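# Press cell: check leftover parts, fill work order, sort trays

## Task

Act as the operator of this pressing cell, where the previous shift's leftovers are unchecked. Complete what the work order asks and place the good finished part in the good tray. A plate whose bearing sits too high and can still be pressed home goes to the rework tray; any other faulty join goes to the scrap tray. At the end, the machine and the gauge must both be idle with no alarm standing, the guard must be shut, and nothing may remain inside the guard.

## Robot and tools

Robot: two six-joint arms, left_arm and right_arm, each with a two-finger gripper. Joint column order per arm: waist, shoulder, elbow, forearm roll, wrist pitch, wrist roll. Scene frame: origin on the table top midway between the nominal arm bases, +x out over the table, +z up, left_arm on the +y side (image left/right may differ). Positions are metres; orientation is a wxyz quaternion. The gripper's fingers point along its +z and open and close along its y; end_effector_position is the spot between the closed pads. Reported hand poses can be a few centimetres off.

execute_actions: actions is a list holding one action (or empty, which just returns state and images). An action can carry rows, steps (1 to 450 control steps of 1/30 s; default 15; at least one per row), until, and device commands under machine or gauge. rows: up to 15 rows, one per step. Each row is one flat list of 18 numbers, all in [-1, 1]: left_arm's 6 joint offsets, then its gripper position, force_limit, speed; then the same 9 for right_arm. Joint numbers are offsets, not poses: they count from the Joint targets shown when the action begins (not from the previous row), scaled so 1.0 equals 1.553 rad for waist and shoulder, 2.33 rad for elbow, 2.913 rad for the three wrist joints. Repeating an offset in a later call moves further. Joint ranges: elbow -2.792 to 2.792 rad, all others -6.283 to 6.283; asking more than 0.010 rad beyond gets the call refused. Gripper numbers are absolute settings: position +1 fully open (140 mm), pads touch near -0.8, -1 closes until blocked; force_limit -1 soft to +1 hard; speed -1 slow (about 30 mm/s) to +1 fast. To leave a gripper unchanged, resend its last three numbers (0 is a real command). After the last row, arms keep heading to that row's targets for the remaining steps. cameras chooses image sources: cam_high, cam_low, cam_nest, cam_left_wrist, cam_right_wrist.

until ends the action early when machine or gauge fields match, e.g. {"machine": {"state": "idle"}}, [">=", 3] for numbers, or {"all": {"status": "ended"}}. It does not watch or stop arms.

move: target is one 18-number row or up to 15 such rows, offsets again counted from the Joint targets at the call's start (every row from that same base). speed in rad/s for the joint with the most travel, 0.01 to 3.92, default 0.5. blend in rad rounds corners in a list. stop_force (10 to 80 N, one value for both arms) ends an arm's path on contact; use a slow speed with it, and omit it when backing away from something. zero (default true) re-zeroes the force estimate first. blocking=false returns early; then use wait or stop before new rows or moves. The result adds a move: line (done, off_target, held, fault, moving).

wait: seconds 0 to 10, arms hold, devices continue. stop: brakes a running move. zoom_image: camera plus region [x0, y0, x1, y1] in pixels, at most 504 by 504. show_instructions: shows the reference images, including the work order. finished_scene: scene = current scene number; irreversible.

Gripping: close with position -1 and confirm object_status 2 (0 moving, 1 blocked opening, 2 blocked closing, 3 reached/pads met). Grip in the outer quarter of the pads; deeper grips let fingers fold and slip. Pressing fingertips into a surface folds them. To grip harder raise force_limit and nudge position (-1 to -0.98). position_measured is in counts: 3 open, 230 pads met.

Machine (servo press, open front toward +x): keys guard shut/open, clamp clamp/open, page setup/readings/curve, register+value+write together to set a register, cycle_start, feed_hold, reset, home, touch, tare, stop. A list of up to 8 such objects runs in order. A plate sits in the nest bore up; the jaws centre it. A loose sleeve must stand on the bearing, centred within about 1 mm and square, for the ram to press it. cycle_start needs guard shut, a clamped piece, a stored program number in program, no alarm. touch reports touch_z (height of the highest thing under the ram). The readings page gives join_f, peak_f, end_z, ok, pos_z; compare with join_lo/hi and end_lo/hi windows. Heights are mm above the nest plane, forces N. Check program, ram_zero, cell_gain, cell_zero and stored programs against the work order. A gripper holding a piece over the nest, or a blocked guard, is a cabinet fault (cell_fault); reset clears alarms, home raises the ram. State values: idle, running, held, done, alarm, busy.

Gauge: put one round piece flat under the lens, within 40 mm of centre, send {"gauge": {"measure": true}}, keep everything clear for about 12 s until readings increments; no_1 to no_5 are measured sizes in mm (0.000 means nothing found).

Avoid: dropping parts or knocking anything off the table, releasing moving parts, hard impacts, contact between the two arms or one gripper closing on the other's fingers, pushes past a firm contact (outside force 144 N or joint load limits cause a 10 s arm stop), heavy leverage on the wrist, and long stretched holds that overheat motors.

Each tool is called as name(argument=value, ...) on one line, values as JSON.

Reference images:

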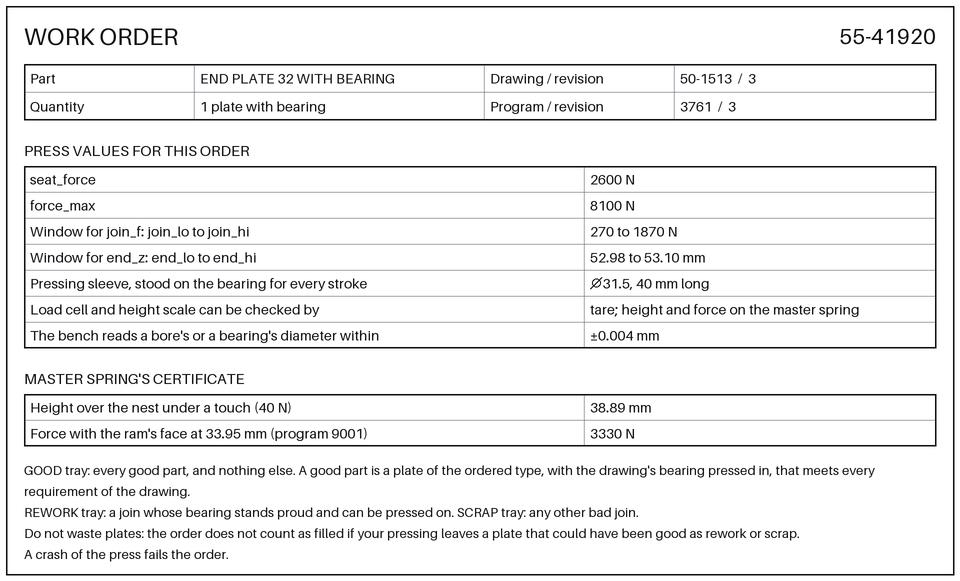

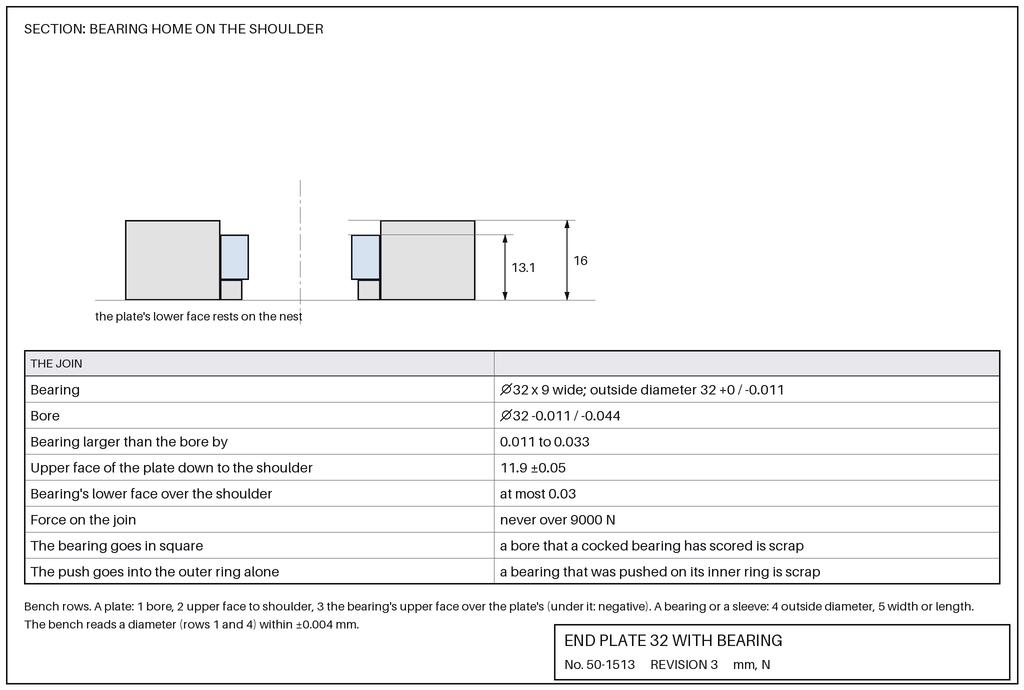

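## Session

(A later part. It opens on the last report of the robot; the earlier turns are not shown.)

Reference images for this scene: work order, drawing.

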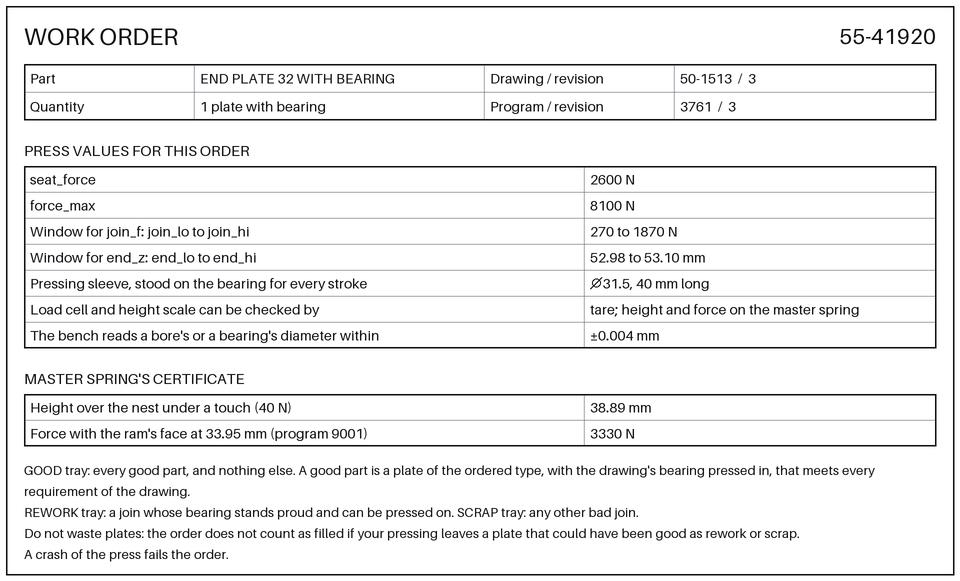

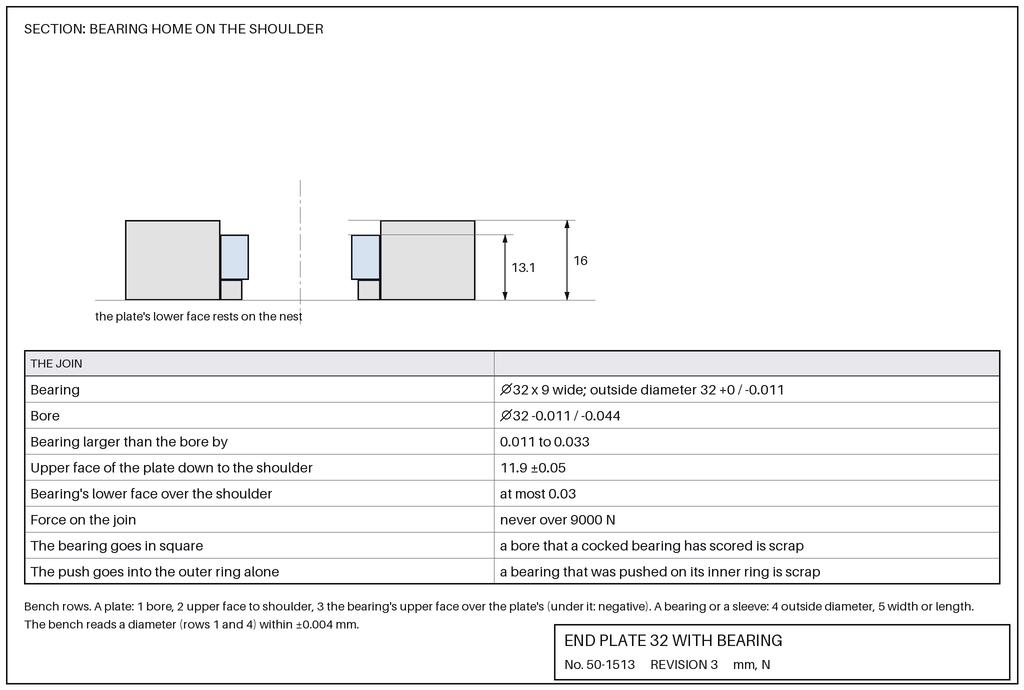

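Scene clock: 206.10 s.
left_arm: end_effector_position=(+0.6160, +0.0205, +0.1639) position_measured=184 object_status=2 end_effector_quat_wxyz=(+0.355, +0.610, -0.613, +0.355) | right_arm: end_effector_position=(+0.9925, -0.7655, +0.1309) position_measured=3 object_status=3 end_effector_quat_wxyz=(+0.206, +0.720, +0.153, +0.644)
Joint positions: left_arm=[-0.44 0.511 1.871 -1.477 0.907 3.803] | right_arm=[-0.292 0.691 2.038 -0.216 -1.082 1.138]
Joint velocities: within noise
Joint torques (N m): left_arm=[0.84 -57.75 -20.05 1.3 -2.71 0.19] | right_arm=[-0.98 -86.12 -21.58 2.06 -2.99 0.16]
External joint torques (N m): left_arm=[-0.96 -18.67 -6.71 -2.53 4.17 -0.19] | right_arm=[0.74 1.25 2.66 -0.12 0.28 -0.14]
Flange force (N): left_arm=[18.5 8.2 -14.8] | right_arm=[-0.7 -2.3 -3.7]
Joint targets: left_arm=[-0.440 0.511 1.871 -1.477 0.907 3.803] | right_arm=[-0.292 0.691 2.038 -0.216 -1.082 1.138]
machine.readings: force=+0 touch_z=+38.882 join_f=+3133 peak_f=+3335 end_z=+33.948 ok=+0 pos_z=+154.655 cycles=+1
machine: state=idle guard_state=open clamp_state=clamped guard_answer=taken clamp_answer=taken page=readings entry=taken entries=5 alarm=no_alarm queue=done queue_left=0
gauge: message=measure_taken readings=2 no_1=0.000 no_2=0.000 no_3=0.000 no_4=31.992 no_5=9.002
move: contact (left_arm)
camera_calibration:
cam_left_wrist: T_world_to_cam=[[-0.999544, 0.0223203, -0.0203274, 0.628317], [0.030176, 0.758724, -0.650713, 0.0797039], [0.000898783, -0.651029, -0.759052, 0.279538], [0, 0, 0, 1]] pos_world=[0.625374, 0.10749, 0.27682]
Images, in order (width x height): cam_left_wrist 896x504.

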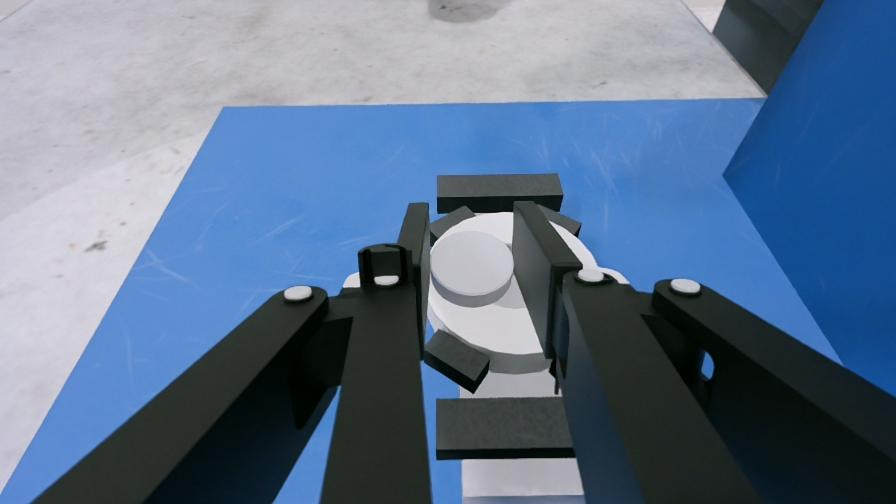

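move(target=[[0,-0.0002,0,0.0001,0,-0.0002,-0.38,-0.1,-1,0,0,0,0,0,0,1,1,1],[0,-0.0009,-0.0002,0.0005,0.00005,-0.0008,-0.38,-0.1,-1,0,0,0,0,0,0,1,1,1],[0,-0.0009,-0.0002,0.0005,0.00005,-0.0008,-1,-0.1,-1,0,0,0,0,0,0,1,1,1]], speed=0.02, cameras=[])

wait(seconds=0.8, cameras=["cam_left_wrist"])

zoom_image(camera="cam_left_wrist", region=[400, 200, 560, 400])

Scene clock: 209.07 s.
left_arm: end_effector_position=(+0.6159, +0.0205, +0.1650) position_measured=184 object_status=2 end_effector_quat_wxyz=(+0.355, +0.610, -0.613, +0.355) | right_arm: end_effector_position=(+0.9925, -0.7655, +0.1309) position_measured=3 object_status=3 end_effector_quat_wxyz=(+0.206, +0.720, +0.153, +0.644)
Joint positions: left_arm=[-0.44 0.509 1.87 -1.476 0.907 3.801] | right_arm=[-0.292 0.691 2.038 -0.216 -1.082 1.138]
Joint velocities: within noise
Joint torques (N m): left_arm=[1.54 -71.72 -25.89 -0.81 1.55 0.09] | right_arm=[-0.94 -86.42 -21.68 2.04 -3.02 0.14]
External joint torques (N m): left_arm=[-1.65 -4.69 -0.75 -0.41 -0.09 -0.09] | right_arm=[0.76 1.18 2.74 -0.1 0.31 -0.12]
Flange force (N): left_arm=[5.5 5.0 -1.9] | right_arm=[-0.5 -2.3 -3.9]
Joint targets: left_arm=[-0.440 0.509 1.871 -1.476 0.907 3.801] | right_arm=[-0.292 0.691 2.038 -0.216 -1.082 1.138]
machine.readings: force=+0 touch_z=+38.882 join_f=+3133 peak_f=+3335 end_z=+33.948 ok=+0 pos_z=+154.655 cycles=+1
machine: state=idle guard_state=open clamp_state=clamped guard_answer=taken clamp_answer=taken page=readings entry=taken entries=5 alarm=no_alarm queue=done queue_left=0
gauge: message=measure_taken readings=2 no_1=0.000 no_2=0.000 no_3=0.000 no_4=31.992 no_5=9.002
move: done
No camera images: "cameras" was empty.

Scene clock: 209.87 s.
left_arm: end_effector_position=(+0.6159, +0.0205, +0.1650) position_measured=184 object_status=2 end_effector_quat_wxyz=(+0.355, +0.610, -0.613, +0.355) | right_arm: end_effector_position=(+0.9925, -0.7655, +0.1309) position_measured=3 object_status=3 end_effector_quat_wxyz=(+0.206, +0.720, +0.153, +0.644)
Joint positions: left_arm=[-0.44 0.509 1.87 -1.476 0.907 3.801] | right_arm=[-0.292 0.691 2.038 -0.216 -1.082 1.138]
Joint velocities: within noise
Joint torques (N m): left_arm=[0.98 -71.68 -25.91 -0.78 1.58 0.08] | right_arm=[-0.95 -86.44 -21.68 2.08 -3.03 0.2]
External joint torques (N m): left_arm=[-1.05 -5.17 -0.93 -0.46 -0.11 -0.08] | right_arm=[0.74 1.81 2.92 -0.16 0.33 -0.18]
Flange force (N): left_arm=[5.6 4.9 -2.9] | right_arm=[-1.4 -2.7 -3.7]
Joint targets: left_arm=[-0.440 0.509 1.871 -1.476 0.907 3.801] | right_arm=[-0.292 0.691 2.038 -0.216 -1.082 1.138]
Tool commands: left_gripper/position=-1.0 left_gripper/force_limit=-0.1 left_gripper/speed=-1.0 right_gripper/position=+1.0 right_gripper/force_limit=+1.0 right_gripper/speed=+1.0
machine.readings: force=+0 touch_z=+38.882 join_f=+3133 peak_f=+3335 end_z=+33.948 ok=+0 pos_z=+154.655 cycles=+1
machine: state=idle guard_state=open clamp_state=clamped guard_answer=taken clamp_answer=taken page=readings entry=taken entries=5 alarm=no_alarm queue=done queue_left=0
gauge: message=measure_taken readings=2 no_1=0.000 no_2=0.000 no_3=0.000 no_4=31.992 no_5=9.002
wait: 0.80 s
camera_calibration:
cam_left_wrist: T_world_to_cam=[[-0.999541, 0.0224001, -0.02039, 0.628346], [0.0302772, 0.758814, -0.650604, 0.0803165], [0.000898623, -0.650923, -0.759144, 0.280387], [0, 0, 0, 1]] pos_world=[0.625374, 0.10749, 0.27792]
Images, in order (width x height): cam_left_wrist 896x504.

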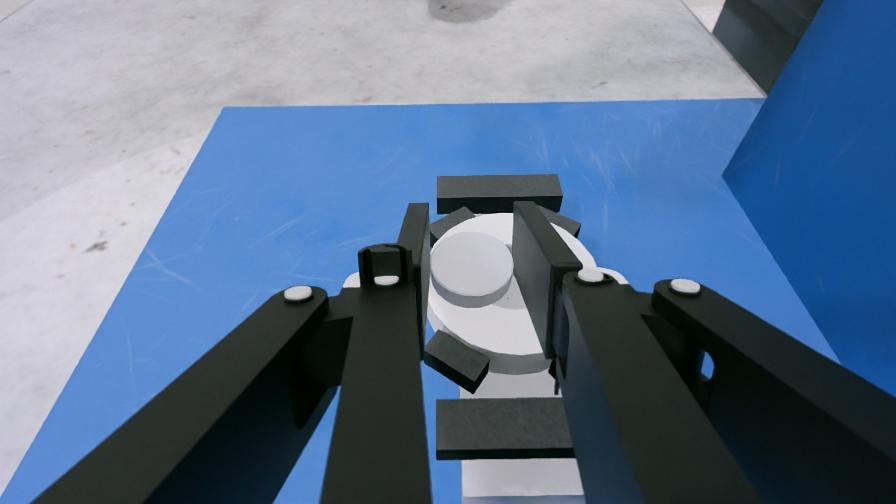

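Scaled by 2.520.

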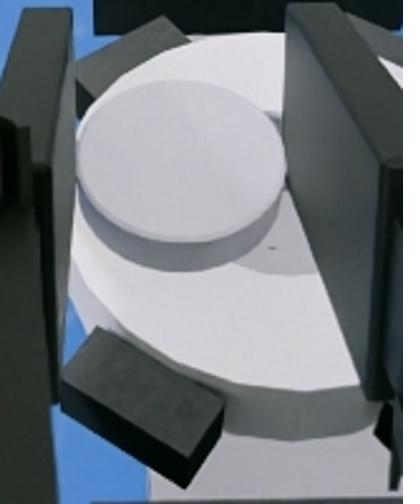

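move(target=[[0,-0.001,-0.00022,0.00055,0.00006,-0.0009,-1,-0.1,-1,0,0,0,0,0,0,1,1,1],[-0.00644,-0.01209,0.01288,-0.00542,-0.00267,0.00467,-1,-0.1,-1,0,0,0,0,0,0,1,1,1]], speed=[0.02,0.03], cameras=[])

move(target=[0,0.0028,0.00065,-0.0016,-0.00017,0.0026,-1,-0.1,-1,0,0,0,0,0,0,1,1,1], speed=0.012, stop_force=10, cameras=["cam_left_wrist"])

zoom_image(camera="cam_left_wrist", region=[425, 225, 525, 325])

Scene clock: 212.30 s.
left_arm: end_effector_position=(+0.6000, +0.0206, +0.1663) position_measured=184 object_status=2 end_effector_quat_wxyz=(+0.355, +0.610, -0.613, +0.355) | right_arm: end_effector_position=(+0.9925, -0.7655, +0.1309) position_measured=3 object_status=3 end_effector_quat_wxyz=(+0.206, +0.720, +0.153, +0.644)
Joint positions: left_arm=[-0.45 0.491 1.901 -1.491 0.9 3.814] | right_arm=[-0.292 0.691 2.038 -0.216 -1.082 1.138]
Joint velocities: within noise
Joint torques (N m): left_arm=[1.35 -70.56 -26.01 -1.02 1.81 0.04] | right_arm=[-0.73 -86.34 -21.58 2.01 -2.98 0.15]
External joint torques (N m): left_arm=[-1.46 -3.79 -0.33 -0.23 -0.32 -0.04] | right_arm=[0.48 1.71 2.82 -0.09 0.28 -0.13]
Flange force (N): left_arm=[4.5 4.8 -1.5] | right_arm=[-1.5 -2.3 -3.7]
Joint targets: left_arm=[-0.450 0.491 1.901 -1.491 0.900 3.814] | right_arm=[-0.292 0.691 2.038 -0.216 -1.082 1.138]
machine.readings: force=+0 touch_z=+38.882 join_f=+3133 peak_f=+3335 end_z=+33.948 ok=+0 pos_z=+154.655 cycles=+1
machine: state=idle guard_state=open clamp_state=clamped guard_answer=taken clamp_answer=taken page=readings entry=taken entries=5 alarm=no_alarm queue=done queue_left=0
gauge: message=measure_taken readings=2 no_1=0.000 no_2=0.000 no_3=0.000 no_4=31.992 no_5=9.002
move: done
No camera images: "cameras" was empty.

Scene clock: 213.57 s.
left_arm: end_effector_position=(+0.6000, +0.0206, +0.1628) position_measured=184 object_status=2 end_effector_quat_wxyz=(+0.355, +0.610, -0.613, +0.355) | right_arm: end_effector_position=(+0.9925, -0.7655, +0.1309) position_measured=3 object_status=3 end_effector_quat_wxyz=(+0.206, +0.720, +0.153, +0.644)
Joint positions: left_arm=[-0.45 0.495 1.902 -1.496 0.899 3.822] | right_arm=[-0.292 0.691 2.038 -0.216 -1.082 1.138]
Joint velocities: within noise
Joint torques (N m): left_arm=[0.04 -62.4 -23.55 -0.24 -0.7 0.09] | right_arm=[-0.91 -86.64 -21.62 2.03 -3.01 0.17]
External joint torques (N m): left_arm=[-0.15 -12.19 -2.58 -1.02 2.2 -0.09] | right_arm=[0.67 1.92 2.75 -0.1 0.31 -0.15]
Flange force (N): left_arm=[11.2 8.1 -11.5] | right_arm=[-1.6 -2.7 -3.3]
Joint targets: left_arm=[-0.450 0.495 1.902 -1.496 0.899 3.822] | right_arm=[-0.292 0.691 2.038 -0.216 -1.082 1.138]
machine.readings: force=+0 touch_z=+38.882 join_f=+3133 peak_f=+3335 end_z=+33.948 ok=+0 pos_z=+154.655 cycles=+1
machine: state=idle guard_state=open clamp_state=clamped guard_answer=taken clamp_answer=taken page=readings entry=taken entries=5 alarm=no_alarm queue=done queue_left=0
gauge: message=measure_taken readings=2 no_1=0.000 no_2=0.000 no_3=0.000 no_4=31.992 no_5=9.002
move: contact (left_arm)
camera_calibration:
cam_left_wrist: T_world_to_cam=[[-0.999538, 0.0224076, -0.0205335, 0.612345], [0.0303765, 0.758721, -0.650707, 0.0793366], [0.00099843, -0.65103, -0.759052, 0.278798], [0, 0, 0, 1]] pos_world=[0.609374, 0.10759, 0.27582]
Images, in order (width x height): cam_left_wrist 896x504.

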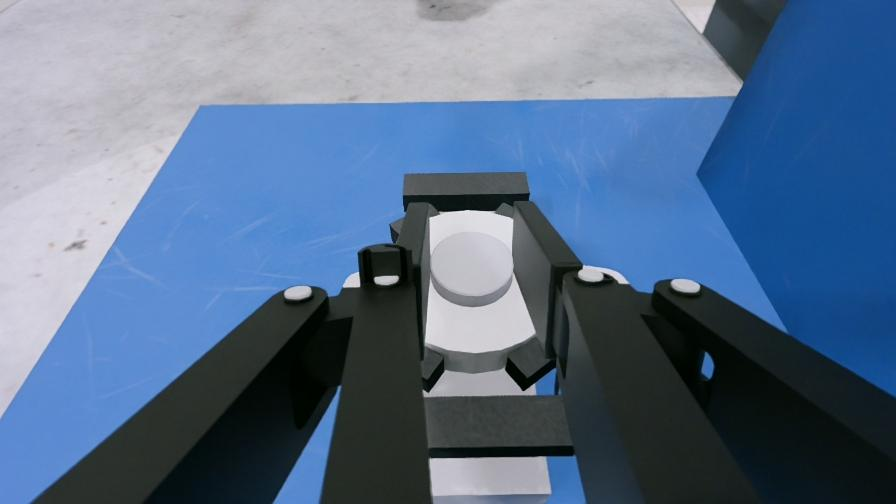

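Scaled by 5.040.

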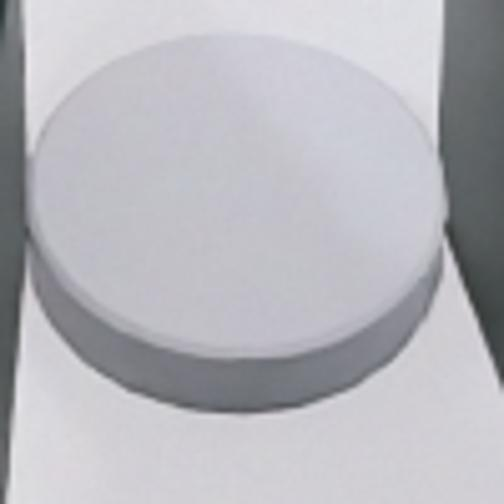

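move(target=[[0,-0.0002,-0.00005,0.0001,0,-0.0002,-1,-0.1,-1,0,0,0,0,0,0,1,1,1]], speed=0.02, cameras=[])

move(target=[[0,0,0,0,0,0,-0.437,-0.1,-1,0,0,0,0,0,0,1,1,1]], cameras=[])

move(target=[[0,0,0,0,0,0,-0.42,-0.1,-1,0,0,0,0,0,0,1,1,1]], cameras=["cam_left_wrist"])

zoom_image(camera="cam_left_wrist", region=[425, 225, 525, 325])

Scene clock: 215.03 s.
left_arm: end_effector_position=(+0.6000, +0.0206, +0.1630) position_measured=184 object_status=2 end_effector_quat_wxyz=(+0.355, +0.610, -0.613, +0.355) | right_arm: end_effector_position=(+0.9925, -0.7655, +0.1309) position_measured=3 object_status=3 end_effector_quat_wxyz=(+0.206, +0.720, +0.153, +0.644)
Joint positions: left_arm=[-0.45 0.495 1.902 -1.496 0.899 3.821] | right_arm=[-0.292 0.691 2.038 -0.216 -1.082 1.138]
Joint velocities: within noise
Joint torques (N m): left_arm=[3.11 -67.38 -24.99 -0.7 0.16 0.08] | right_arm=[-1.13 -86.66 -21.54 2.09 -3.04 0.17]
External joint torques (N m): left_arm=[-3.23 -7.15 -1.18 -0.55 1.34 -0.08] | right_arm=[0.92 2.04 2.79 -0.17 0.35 -0.14]
Flange force (N): left_arm=[8.5 7.3 -3.4] | right_arm=[-1.6 -3.0 -3.2]
Joint targets: left_arm=[-0.450 0.495 1.902 -1.496 0.899 3.821] | right_arm=[-0.292 0.691 2.038 -0.216 -1.082 1.138]
machine.readings: force=+0 touch_z=+38.882 join_f=+3133 peak_f=+3335 end_z=+33.948 ok=+0 pos_z=+154.655 cycles=+1
machine: state=idle guard_state=open clamp_state=clamped guard_answer=taken clamp_answer=taken page=readings entry=taken entries=5 alarm=no_alarm queue=done queue_left=0
gauge: message=measure_taken readings=2 no_1=0.000 no_2=0.000 no_3=0.000 no_4=31.992 no_5=9.002
move: done
No camera images: "cameras" was empty.

Scene clock: 215.53 s.
left_arm: end_effector_position=(+0.6000, +0.0206, +0.1631) position_measured=184 object_status=3 end_effector_quat_wxyz=(+0.355, +0.610, -0.613, +0.355) | right_arm: end_effector_position=(+0.9925, -0.7655, +0.1309) position_measured=3 object_status=3 end_effector_quat_wxyz=(+0.206, +0.720, +0.153, +0.644)
Joint positions: left_arm=[-0.45 0.495 1.902 -1.496 0.899 3.821] | right_arm=[-0.292 0.691 2.038 -0.216 -1.082 1.138]
Joint velocities: within noise
Joint torques (N m): left_arm=[2.8 -68.32 -25.78 -0.93 0.28 0.12] | right_arm=[-1.2 -86.49 -21.55 2.05 -3.01 0.13]
External joint torques (N m): left_arm=[-2.92 -6.09 -0.31 -0.32 1.22 -0.12] | right_arm=[0.97 1.58 2.67 -0.11 0.29 -0.11]
Flange force (N): left_arm=[7.0 7.4 -3.3] | right_arm=[-0.9 -2.8 -3.4]
Joint targets: left_arm=[-0.450 0.495 1.902 -1.496 0.899 3.821] | right_arm=[-0.292 0.691 2.038 -0.216 -1.082 1.138]
machine.readings: force=+0 touch_z=+38.882 join_f=+3133 peak_f=+3335 end_z=+33.948 ok=+0 pos_z=+154.655 cycles=+1
machine: state=idle guard_state=open clamp_state=clamped guard_answer=taken clamp_answer=taken page=readings entry=taken entries=5 alarm=no_alarm queue=done queue_left=0
gauge: message=measure_taken readings=2 no_1=0.000 no_2=0.000 no_3=0.000 no_4=31.992 no_5=9.002
move: done
No camera images: "cameras" was empty.

Scene clock: 216.03 s.
left_arm: end_effector_position=(+0.6000, +0.0206, +0.1631) position_measured=182 object_status=3 end_effector_quat_wxyz=(+0.355, +0.610, -0.613, +0.355) | right_arm: end_effector_position=(+0.9925, -0.7655, +0.1309) position_measured=3 object_status=3 end_effector_quat_wxyz=(+0.206, +0.720, +0.153, +0.644)
Joint positions: left_arm=[-0.45 0.495 1.902 -1.496 0.899 3.821] | right_arm=[-0.292 0.691 2.038 -0.216 -1.082 1.138]
Joint velocities: within noise
Joint torques (N m): left_arm=[4.46 -69.78 -26.09 -1.03 0.55 0.1] | right_arm=[-0.68 -86.54 -21.5 2.07 -3.02 0.13]
External joint torques (N m): left_arm=[-4.57 -4.7 -0.02 -0.23 0.95 -0.1] | right_arm=[0.49 1.58 2.55 -0.13 0.31 -0.11]
Flange force (N): left_arm=[6.8 7.6 0.0] | right_arm=[-1.3 -2.1 -3.3]
Joint targets: left_arm=[-0.450 0.495 1.902 -1.496 0.899 3.821] | right_arm=[-0.292 0.691 2.038 -0.216 -1.082 1.138]
machine.readings: force=+0 touch_z=+38.882 join_f=+3133 peak_f=+3335 end_z=+33.948 ok=+0 pos_z=+154.655 cycles=+1
machine: state=idle guard_state=open clamp_state=clamped guard_answer=taken clamp_answer=taken page=readings entry=taken entries=5 alarm=no_alarm queue=done queue_left=0
gauge: message=measure_taken readings=2 no_1=0.000 no_2=0.000 no_3=0.000 no_4=31.992 no_5=9.002
move: done
camera_calibration:
cam_left_wrist: T_world_to_cam=[[-0.999541, 0.0223324, -0.0204692, 0.612342], [0.0302775, 0.758724, -0.650708, 0.0795273], [0.000998604, -0.65103, -0.759052, 0.278949], [0, 0, 0, 1]] pos_world=[0.609374, 0.10759, 0.27602]
Images, in order (width x height): cam_left_wrist 896x504.

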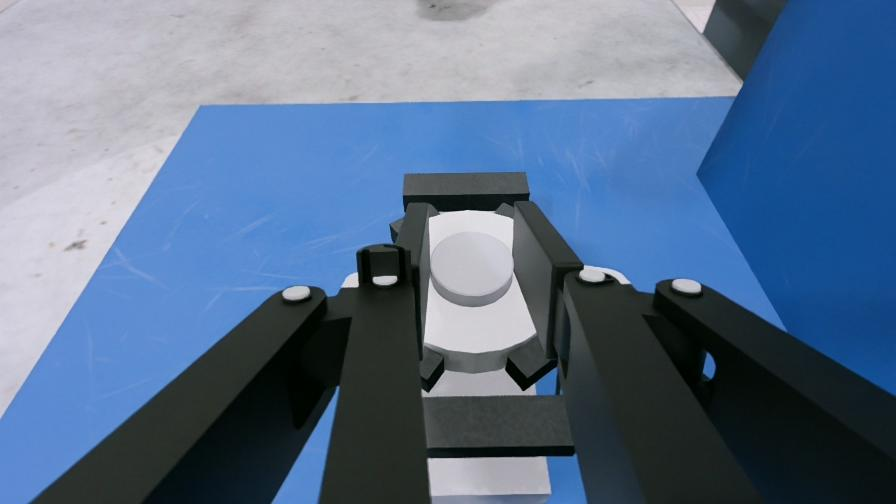

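Scaled by 5.040.

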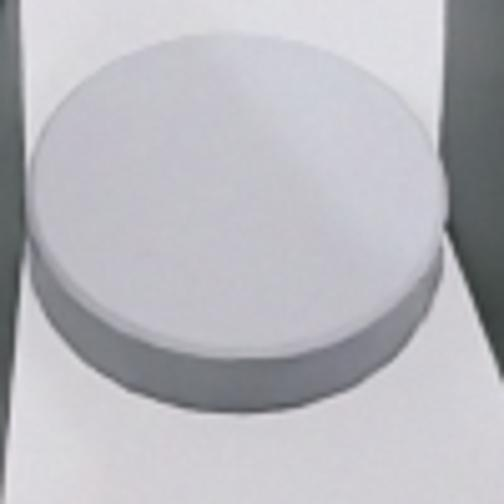

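move(target=[[0,0,0,0,0,0,-0.39,-0.1,-1,0,0,0,0,0,0,1,1,1]], cameras=["cam_left_wrist"])

zoom_image(camera="cam_left_wrist", region=[425, 225, 525, 325])

move(target=[[0,0,0,0,0,0,0.1,0,-1,0,0,0,0,0,0,1,1,1]], cameras=["cam_left_wrist","cam_nest"])

zoom_image(camera="cam_left_wrist", region=[425, 225, 525, 325])

Scene clock: 217.73 s.
left_arm: end_effector_position=(+0.6000, +0.0206, +0.1631) position_measured=178 object_status=3 end_effector_quat_wxyz=(+0.355, +0.610, -0.613, +0.355) | right_arm: end_effector_position=(+0.9925, -0.7655, +0.1309) position_measured=3 object_status=3 end_effector_quat_wxyz=(+0.206, +0.720, +0.153, +0.644)
Joint positions: left_arm=[-0.45 0.495 1.902 -1.496 0.899 3.821] | right_arm=[-0.292 0.691 2.038 -0.216 -1.082 1.138]
Joint velocities: within noise
Joint torques (N m): left_arm=[1.45 -70.46 -25.65 -0.92 1.76 0.1] | right_arm=[-1.09 -86.37 -21.63 2.11 -2.97 0.19]
External joint torques (N m): left_arm=[-1.55 -4.28 -0.62 -0.34 -0.26 -0.1] | right_arm=[0.88 1.57 2.78 -0.18 0.27 -0.16]
Flange force (N): left_arm=[5.2 4.8 -1.7] | right_arm=[-1.1 -2.7 -3.7]
Joint targets: left_arm=[-0.450 0.495 1.902 -1.496 0.899 3.821] | right_arm=[-0.292 0.691 2.038 -0.216 -1.082 1.138]
machine.readings: force=+0 touch_z=+38.882 join_f=+3133 peak_f=+3335 end_z=+33.948 ok=+0 pos_z=+154.655 cycles=+1
machine: state=idle guard_state=open clamp_state=clamped guard_answer=taken clamp_answer=taken page=readings entry=taken entries=5 alarm=no_alarm queue=done queue_left=0
gauge: message=measure_taken readings=2 no_1=0.000 no_2=0.000 no_3=0.000 no_4=31.992 no_5=9.002
move: done
camera_calibration:
cam_left_wrist: T_world_to_cam=[[-0.999541, 0.0223324, -0.0204692, 0.612342], [0.0302775, 0.758724, -0.650708, 0.0795273], [0.000998604, -0.65103, -0.759052, 0.278949], [0, 0, 0, 1]] pos_world=[0.609374, 0.10759, 0.27602]
Images, in order (width x height): cam_left_wrist 896x504.

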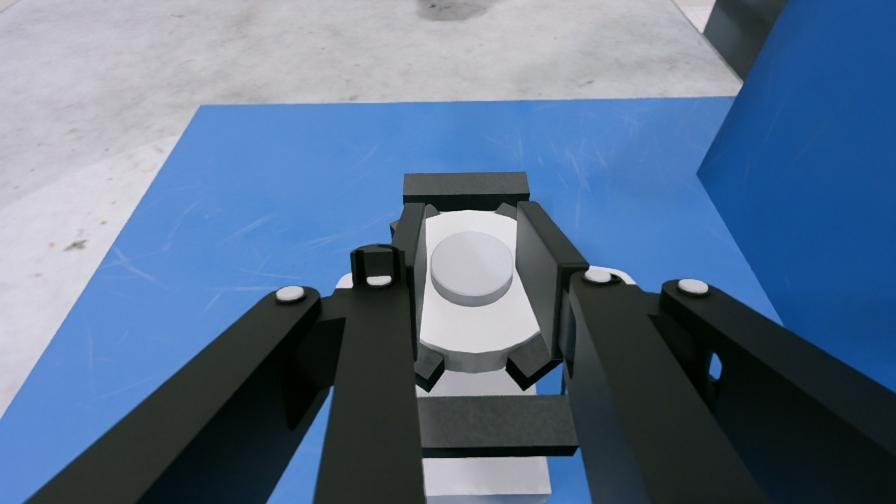

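Scaled by 5.040.

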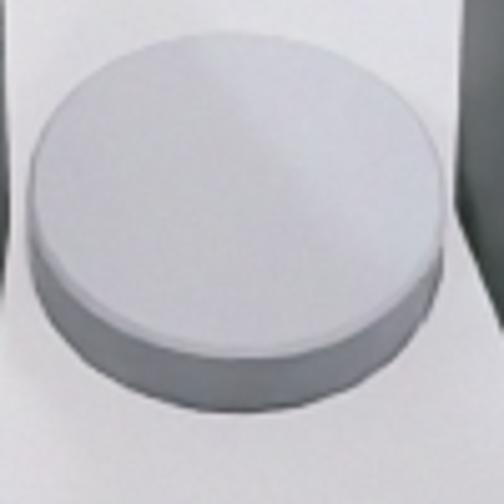

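Scene clock: 219.23 s.
left_arm: end_effector_position=(+0.6000, +0.0206, +0.1631) position_measured=117 object_status=0 end_effector_quat_wxyz=(+0.355, +0.610, -0.613, +0.355) | right_arm: end_effector_position=(+0.9925, -0.7655, +0.1309) position_measured=3 object_status=3 end_effector_quat_wxyz=(+0.206, +0.720, +0.153, +0.644)
Joint positions: left_arm=[-0.45 0.495 1.902 -1.496 0.899 3.821] | right_arm=[-0.292 0.691 2.038 -0.216 -1.082 1.138]
Joint velocities: within noise
Joint torques (N m): left_arm=[1.49 -70.6 -25.59 -0.95 1.74 0.07] | right_arm=[-0.43 -86.29 -21.59 2.06 -3.04 0.15]
External joint torques (N m): left_arm=[-1.58 -4.04 -0.6 -0.3 -0.25 -0.07] | right_arm=[0.21 1.4 2.76 -0.13 0.33 -0.13]
Flange force (N): left_arm=[5.0 4.6 -1.5] | right_arm=[-1.2 -1.6 -3.9]
Joint targets: left_arm=[-0.450 0.495 1.902 -1.496 0.899 3.821] | right_arm=[-0.292 0.691 2.038 -0.216 -1.082 1.138]
machine.readings: force=+0 touch_z=+38.882 join_f=+3133 peak_f=+3335 end_z=+33.948 ok=+0 pos_z=+154.655 cycles=+1
machine: state=idle guard_state=open clamp_state=clamped guard_answer=taken clamp_answer=taken page=readings entry=taken entries=5 alarm=no_alarm queue=done queue_left=0
gauge: message=measure_taken readings=2 no_1=0.000 no_2=0.000 no_3=0.000 no_4=31.992 no_5=9.002
move: done
camera_calibration:
cam_left_wrist: T_world_to_cam=[[-0.999541, 0.0223316, -0.0204686, 0.612342], [0.0302765, 0.758724, -0.650709, 0.0795279], [0.000998606, -0.65103, -0.759052, 0.278949], [0, 0, 0, 1]] pos_world=[0.609374, 0.10759, 0.27602]
Images, in order (width x height): cam_nest 896x504, cam_left_wrist 896x504.

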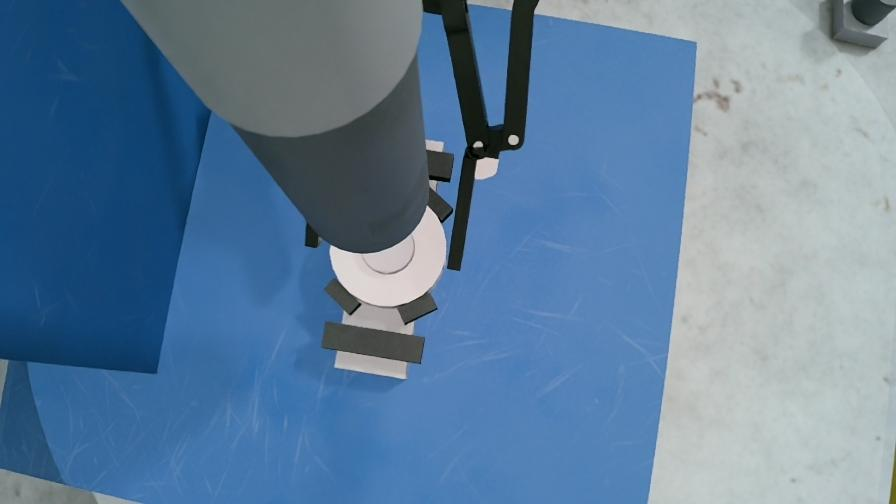

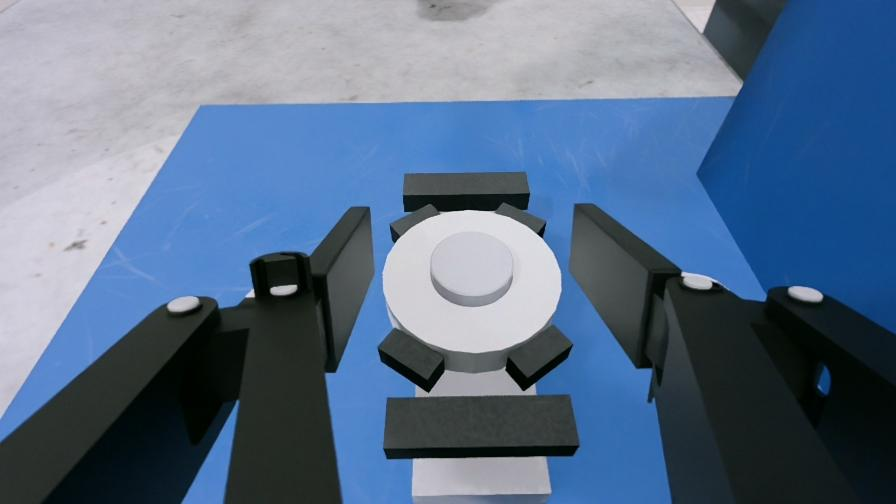

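Scaled by 5.040.

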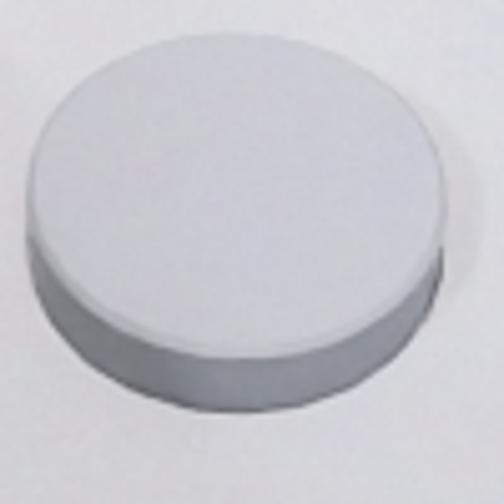

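move(target=[[0,-0.01995,-0.0046,0.0114,0.0013,-0.0184,0.1,0,-1,0,0,0,0,0,0,1,1,1],[0.0922,-0.0789,0.0225,0.0519,0.036,-0.0254,0.1,0,-1,0,0,0,0,0,0,1,1,1],[0.2699,-0.2151,-0.0384,0.1387,0.1542,-0.1165,0.1,0,-1,0,0,0,0,0,0,1,1,1],[0.0888,-0.0342,-0.0537,0.5136,-0.3513,-0.772,0.1,0,-1,0,0,0,0,0,0,1,1,1],[0.0888,0.0529,-0.0288,0.5136,-0.4176,-0.772,0.0,0,-1,0,0,0,0,0,0,1,1,1]], speed=[0.12,0.3,0.5,1.0,0.3], blend=[0.02,0.03,0.08,0.03,0], cameras=["cam_left_wrist","cam_nest","cam_low"])

zoom_image(camera="cam_left_wrist", region=[390, 200, 560, 400])

zoom_image(camera="cam_low", region=[430, 210, 550, 270])

Scene clock: 229.03 s.
left_arm: end_effector_position=(+0.9405, +0.2957, +0.1305) position_measured=129 object_status=0 end_effector_quat_wxyz=(+0.078, +0.855, -0.137, +0.494) | right_arm: end_effector_position=(+0.9925, -0.7655, +0.1309) position_measured=3 object_status=3 end_effector_quat_wxyz=(+0.206, +0.720, +0.153, +0.644)
Joint positions: left_arm=[-0.312 0.577 1.835 0 -0.317 1.573] | right_arm=[-0.292 0.691 2.038 -0.216 -1.082 1.138]
Joint velocities: within noise
Joint torques (N m): left_arm=[0.93 -81.45 -29.7 3.08 -2.27 0.01] | right_arm=[-0.56 -86.41 -21.62 2.13 -3.04 0.21]
External joint torques (N m): left_arm=[-1.12 -4.41 -0.56 -0.22 -0.13 -0.01] | right_arm=[0.37 1.37 2.8 -0.2 0.33 -0.19]
Flange force (N): left_arm=[2.8 2.6 -6.1] | right_arm=[-1.1 -1.8 -4.0]
Joint targets: left_arm=[-0.312 0.577 1.835 0.000 -0.317 1.573] | right_arm=[-0.292 0.691 2.038 -0.216 -1.082 1.138]
machine.readings: force=+0 touch_z=+38.882 join_f=+3133 peak_f=+3335 end_z=+33.948 ok=+0 pos_z=+154.655 cycles=+1
machine: state=idle guard_state=open clamp_state=clamped guard_answer=taken clamp_answer=taken page=readings entry=taken entries=5 alarm=no_alarm queue=done queue_left=0
gauge: message=measure_taken readings=2 no_1=0.000 no_2=0.000 no_3=0.000 no_4=31.992 no_5=9.002
move: done
camera_calibration:
cam_left_wrist: T_world_to_cam=[[-0.329739, -0.943859, -0.0200446, 0.601587], [-0.714429, 0.263354, -0.648256, 0.685808], [0.617141, -0.199435, -0.761159, -0.279737], [0, 0, 0, 1]] pos_world=[0.860965, 0.331414, 0.243713]
Images, in order (width x height): cam_low 896x504, cam_nest 896x504, cam_left_wrist 896x504.

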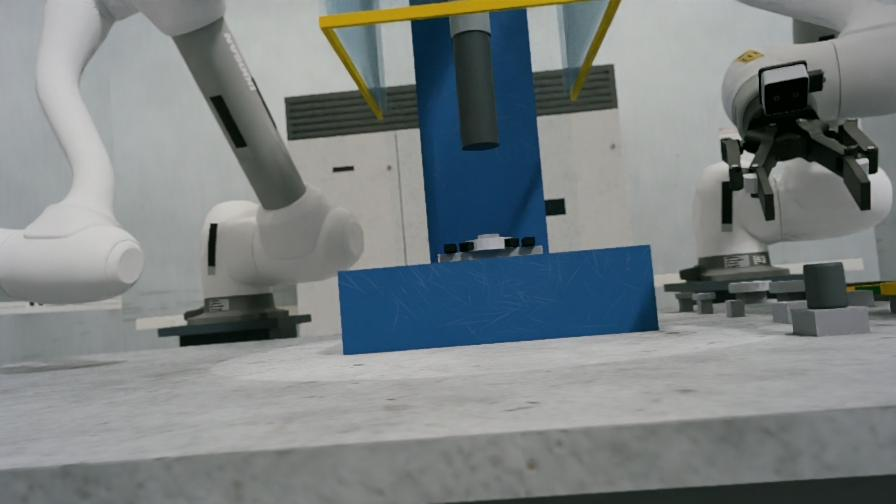

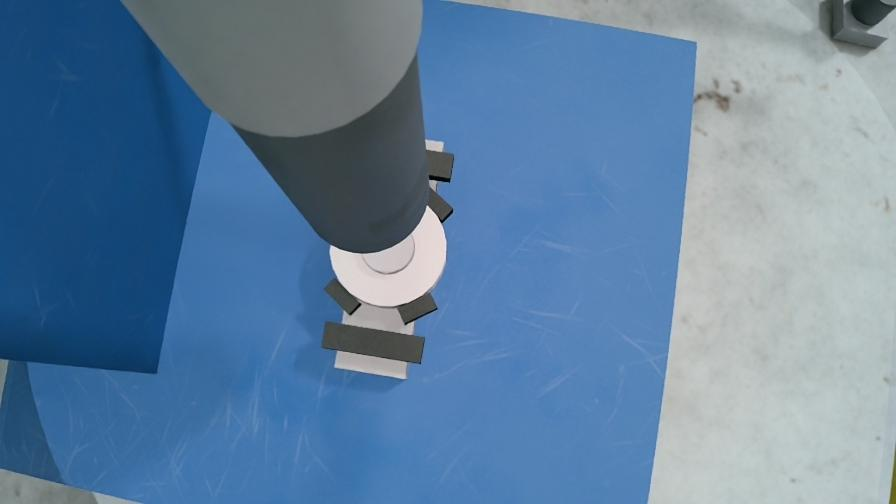

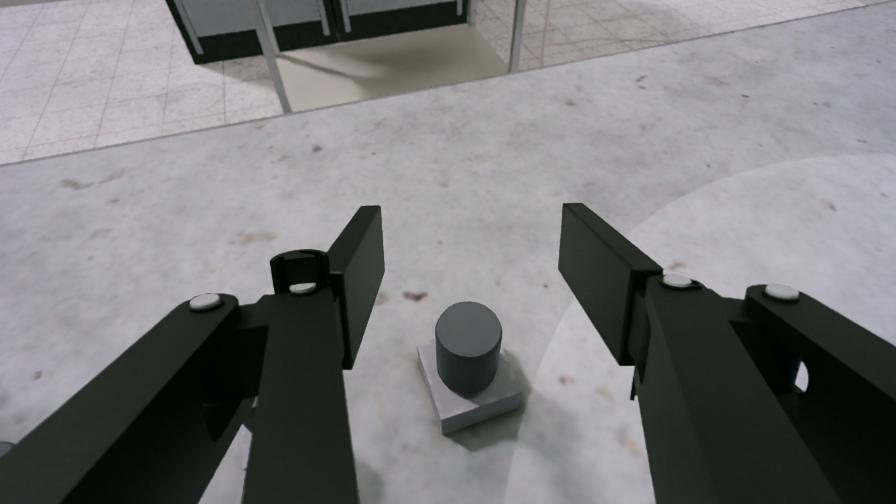

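Scaled by 2.520.

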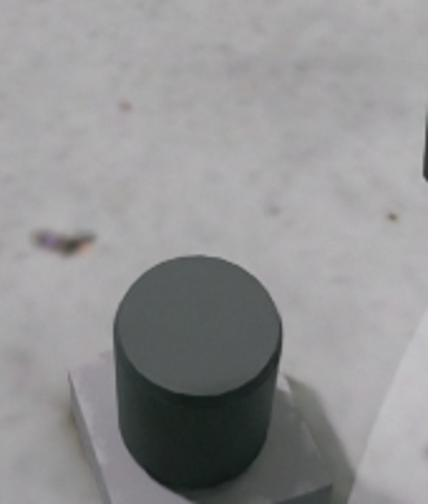

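Scaled by 4.200.

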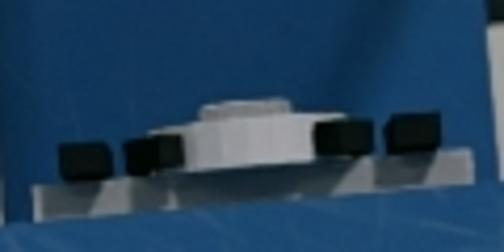

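move(target=[[0,0.0522,0.0057,0,-0.0324,0,0,0,-1,0,0,0,0,0,0,1,1,1],[0,0.0522,0.0057,0,-0.0324,0,-1,0,-1,0,0,0,0,0,0,1,1,1]], speed=0.15, cameras=[])

wait(seconds=0.6, cameras=["cam_left_wrist"])

Scene clock: 232.40 s.
left_arm: end_effector_position=(+0.9406, +0.2957, +0.0681) position_measured=185 object_status=0 end_effector_quat_wxyz=(+0.078, +0.855, -0.137, +0.494) | right_arm: end_effector_position=(+0.9925, -0.7655, +0.1309) position_measured=3 object_status=3 end_effector_quat_wxyz=(+0.206, +0.720, +0.153, +0.644)
Joint positions: left_arm=[-0.312 0.658 1.848 0 -0.412 1.573] | right_arm=[-0.292 0.691 2.038 -0.216 -1.082 1.138]
Joint velocities: within noise
Joint torques (N m): left_arm=[1.14 -81.85 -25.98 2.81 -1.64 0.06] | right_arm=[-0.69 -86.5 -21.79 2.09 -2.99 0.17]
External joint torques (N m): left_arm=[-1.3 -7.77 -1.08 -0.28 -0.77 -0.06] | right_arm=[0.46 1.65 2.84 -0.15 0.28 -0.15]
Flange force (N): left_arm=[5.1 2.9 -10.2] | right_arm=[-1.5 -2.2 -3.8]
Joint targets: left_arm=[-0.312 0.658 1.848 0.000 -0.412 1.573] | right_arm=[-0.292 0.691 2.038 -0.216 -1.082 1.138]
machine.readings: force=+0 touch_z=+38.882 join_f=+3133 peak_f=+3335 end_z=+33.948 ok=+0 pos_z=+154.655 cycles=+1
machine: state=idle guard_state=open clamp_state=clamped guard_answer=taken clamp_answer=taken page=readings entry=taken entries=5 alarm=no_alarm queue=done queue_left=0
gauge: message=measure_taken readings=2 no_1=0.000 no_2=0.000 no_3=0.000 no_4=31.992 no_5=9.002
move: done
No camera images: "cameras" was empty.

Scene clock: 233.00 s.
left_arm: end_effector_position=(+0.9406, +0.2957, +0.0681) position_measured=185 object_status=2 end_effector_quat_wxyz=(+0.078, +0.855, -0.137, +0.494) | right_arm: end_effector_position=(+0.9925, -0.7655, +0.1309) position_measured=3 object_status=3 end_effector_quat_wxyz=(+0.206, +0.720, +0.153, +0.644)
Joint positions: left_arm=[-0.312 0.658 1.848 0 -0.412 1.573] | right_arm=[-0.292 0.691 2.038 -0.216 -1.082 1.138]
Joint velocities: within noise
Joint torques (N m): left_arm=[1.09 -82.09 -26.09 2.81 -1.63 0.07] | right_arm=[-0.67 -86.18 -21.66 2.07 -2.94 0.15]
External joint torques (N m): left_arm=[-1.26 -7.47 -1.03 -0.27 -0.78 -0.07] | right_arm=[0.46 1.23 2.78 -0.13 0.23 -0.12]
Flange force (N): left_arm=[4.8 2.7 -9.8] | right_arm=[-0.9 -1.9 -4.1]
Joint targets: left_arm=[-0.312 0.658 1.848 0.000 -0.412 1.573] | right_arm=[-0.292 0.691 2.038 -0.216 -1.082 1.138]
Tool commands: left_gripper/position=-1.0 left_gripper/force_limit=+0.0 left_gripper/speed=-1.0 right_gripper/position=+1.0 right_gripper/force_limit=+1.0 right_gripper/speed=+1.0
machine.readings: force=+0 touch_z=+38.882 join_f=+3133 peak_f=+3335 end_z=+33.948 ok=+0 pos_z=+154.655 cycles=+1
machine: state=idle guard_state=open clamp_state=clamped guard_answer=taken clamp_answer=taken page=readings entry=taken entries=5 alarm=no_alarm queue=done queue_left=0
gauge: message=measure_taken readings=2 no_1=0.000 no_2=0.000 no_3=0.000 no_4=31.992 no_5=9.002
wait: 0.60 s
camera_calibration:
cam_left_wrist: T_world_to_cam=[[-0.329739, -0.943859, -0.0200446, 0.600336], [-0.714429, 0.263354, -0.648256, 0.645357], [0.617141, -0.199435, -0.761159, -0.327233], [0, 0, 0, 1]] pos_world=[0.860965, 0.331414, 0.181313]
Images, in order (width x height): cam_left_wrist 896x504.

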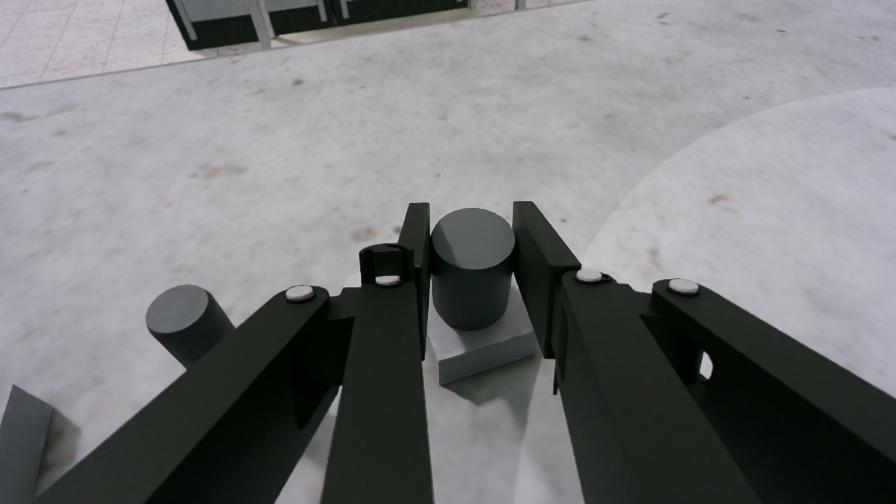

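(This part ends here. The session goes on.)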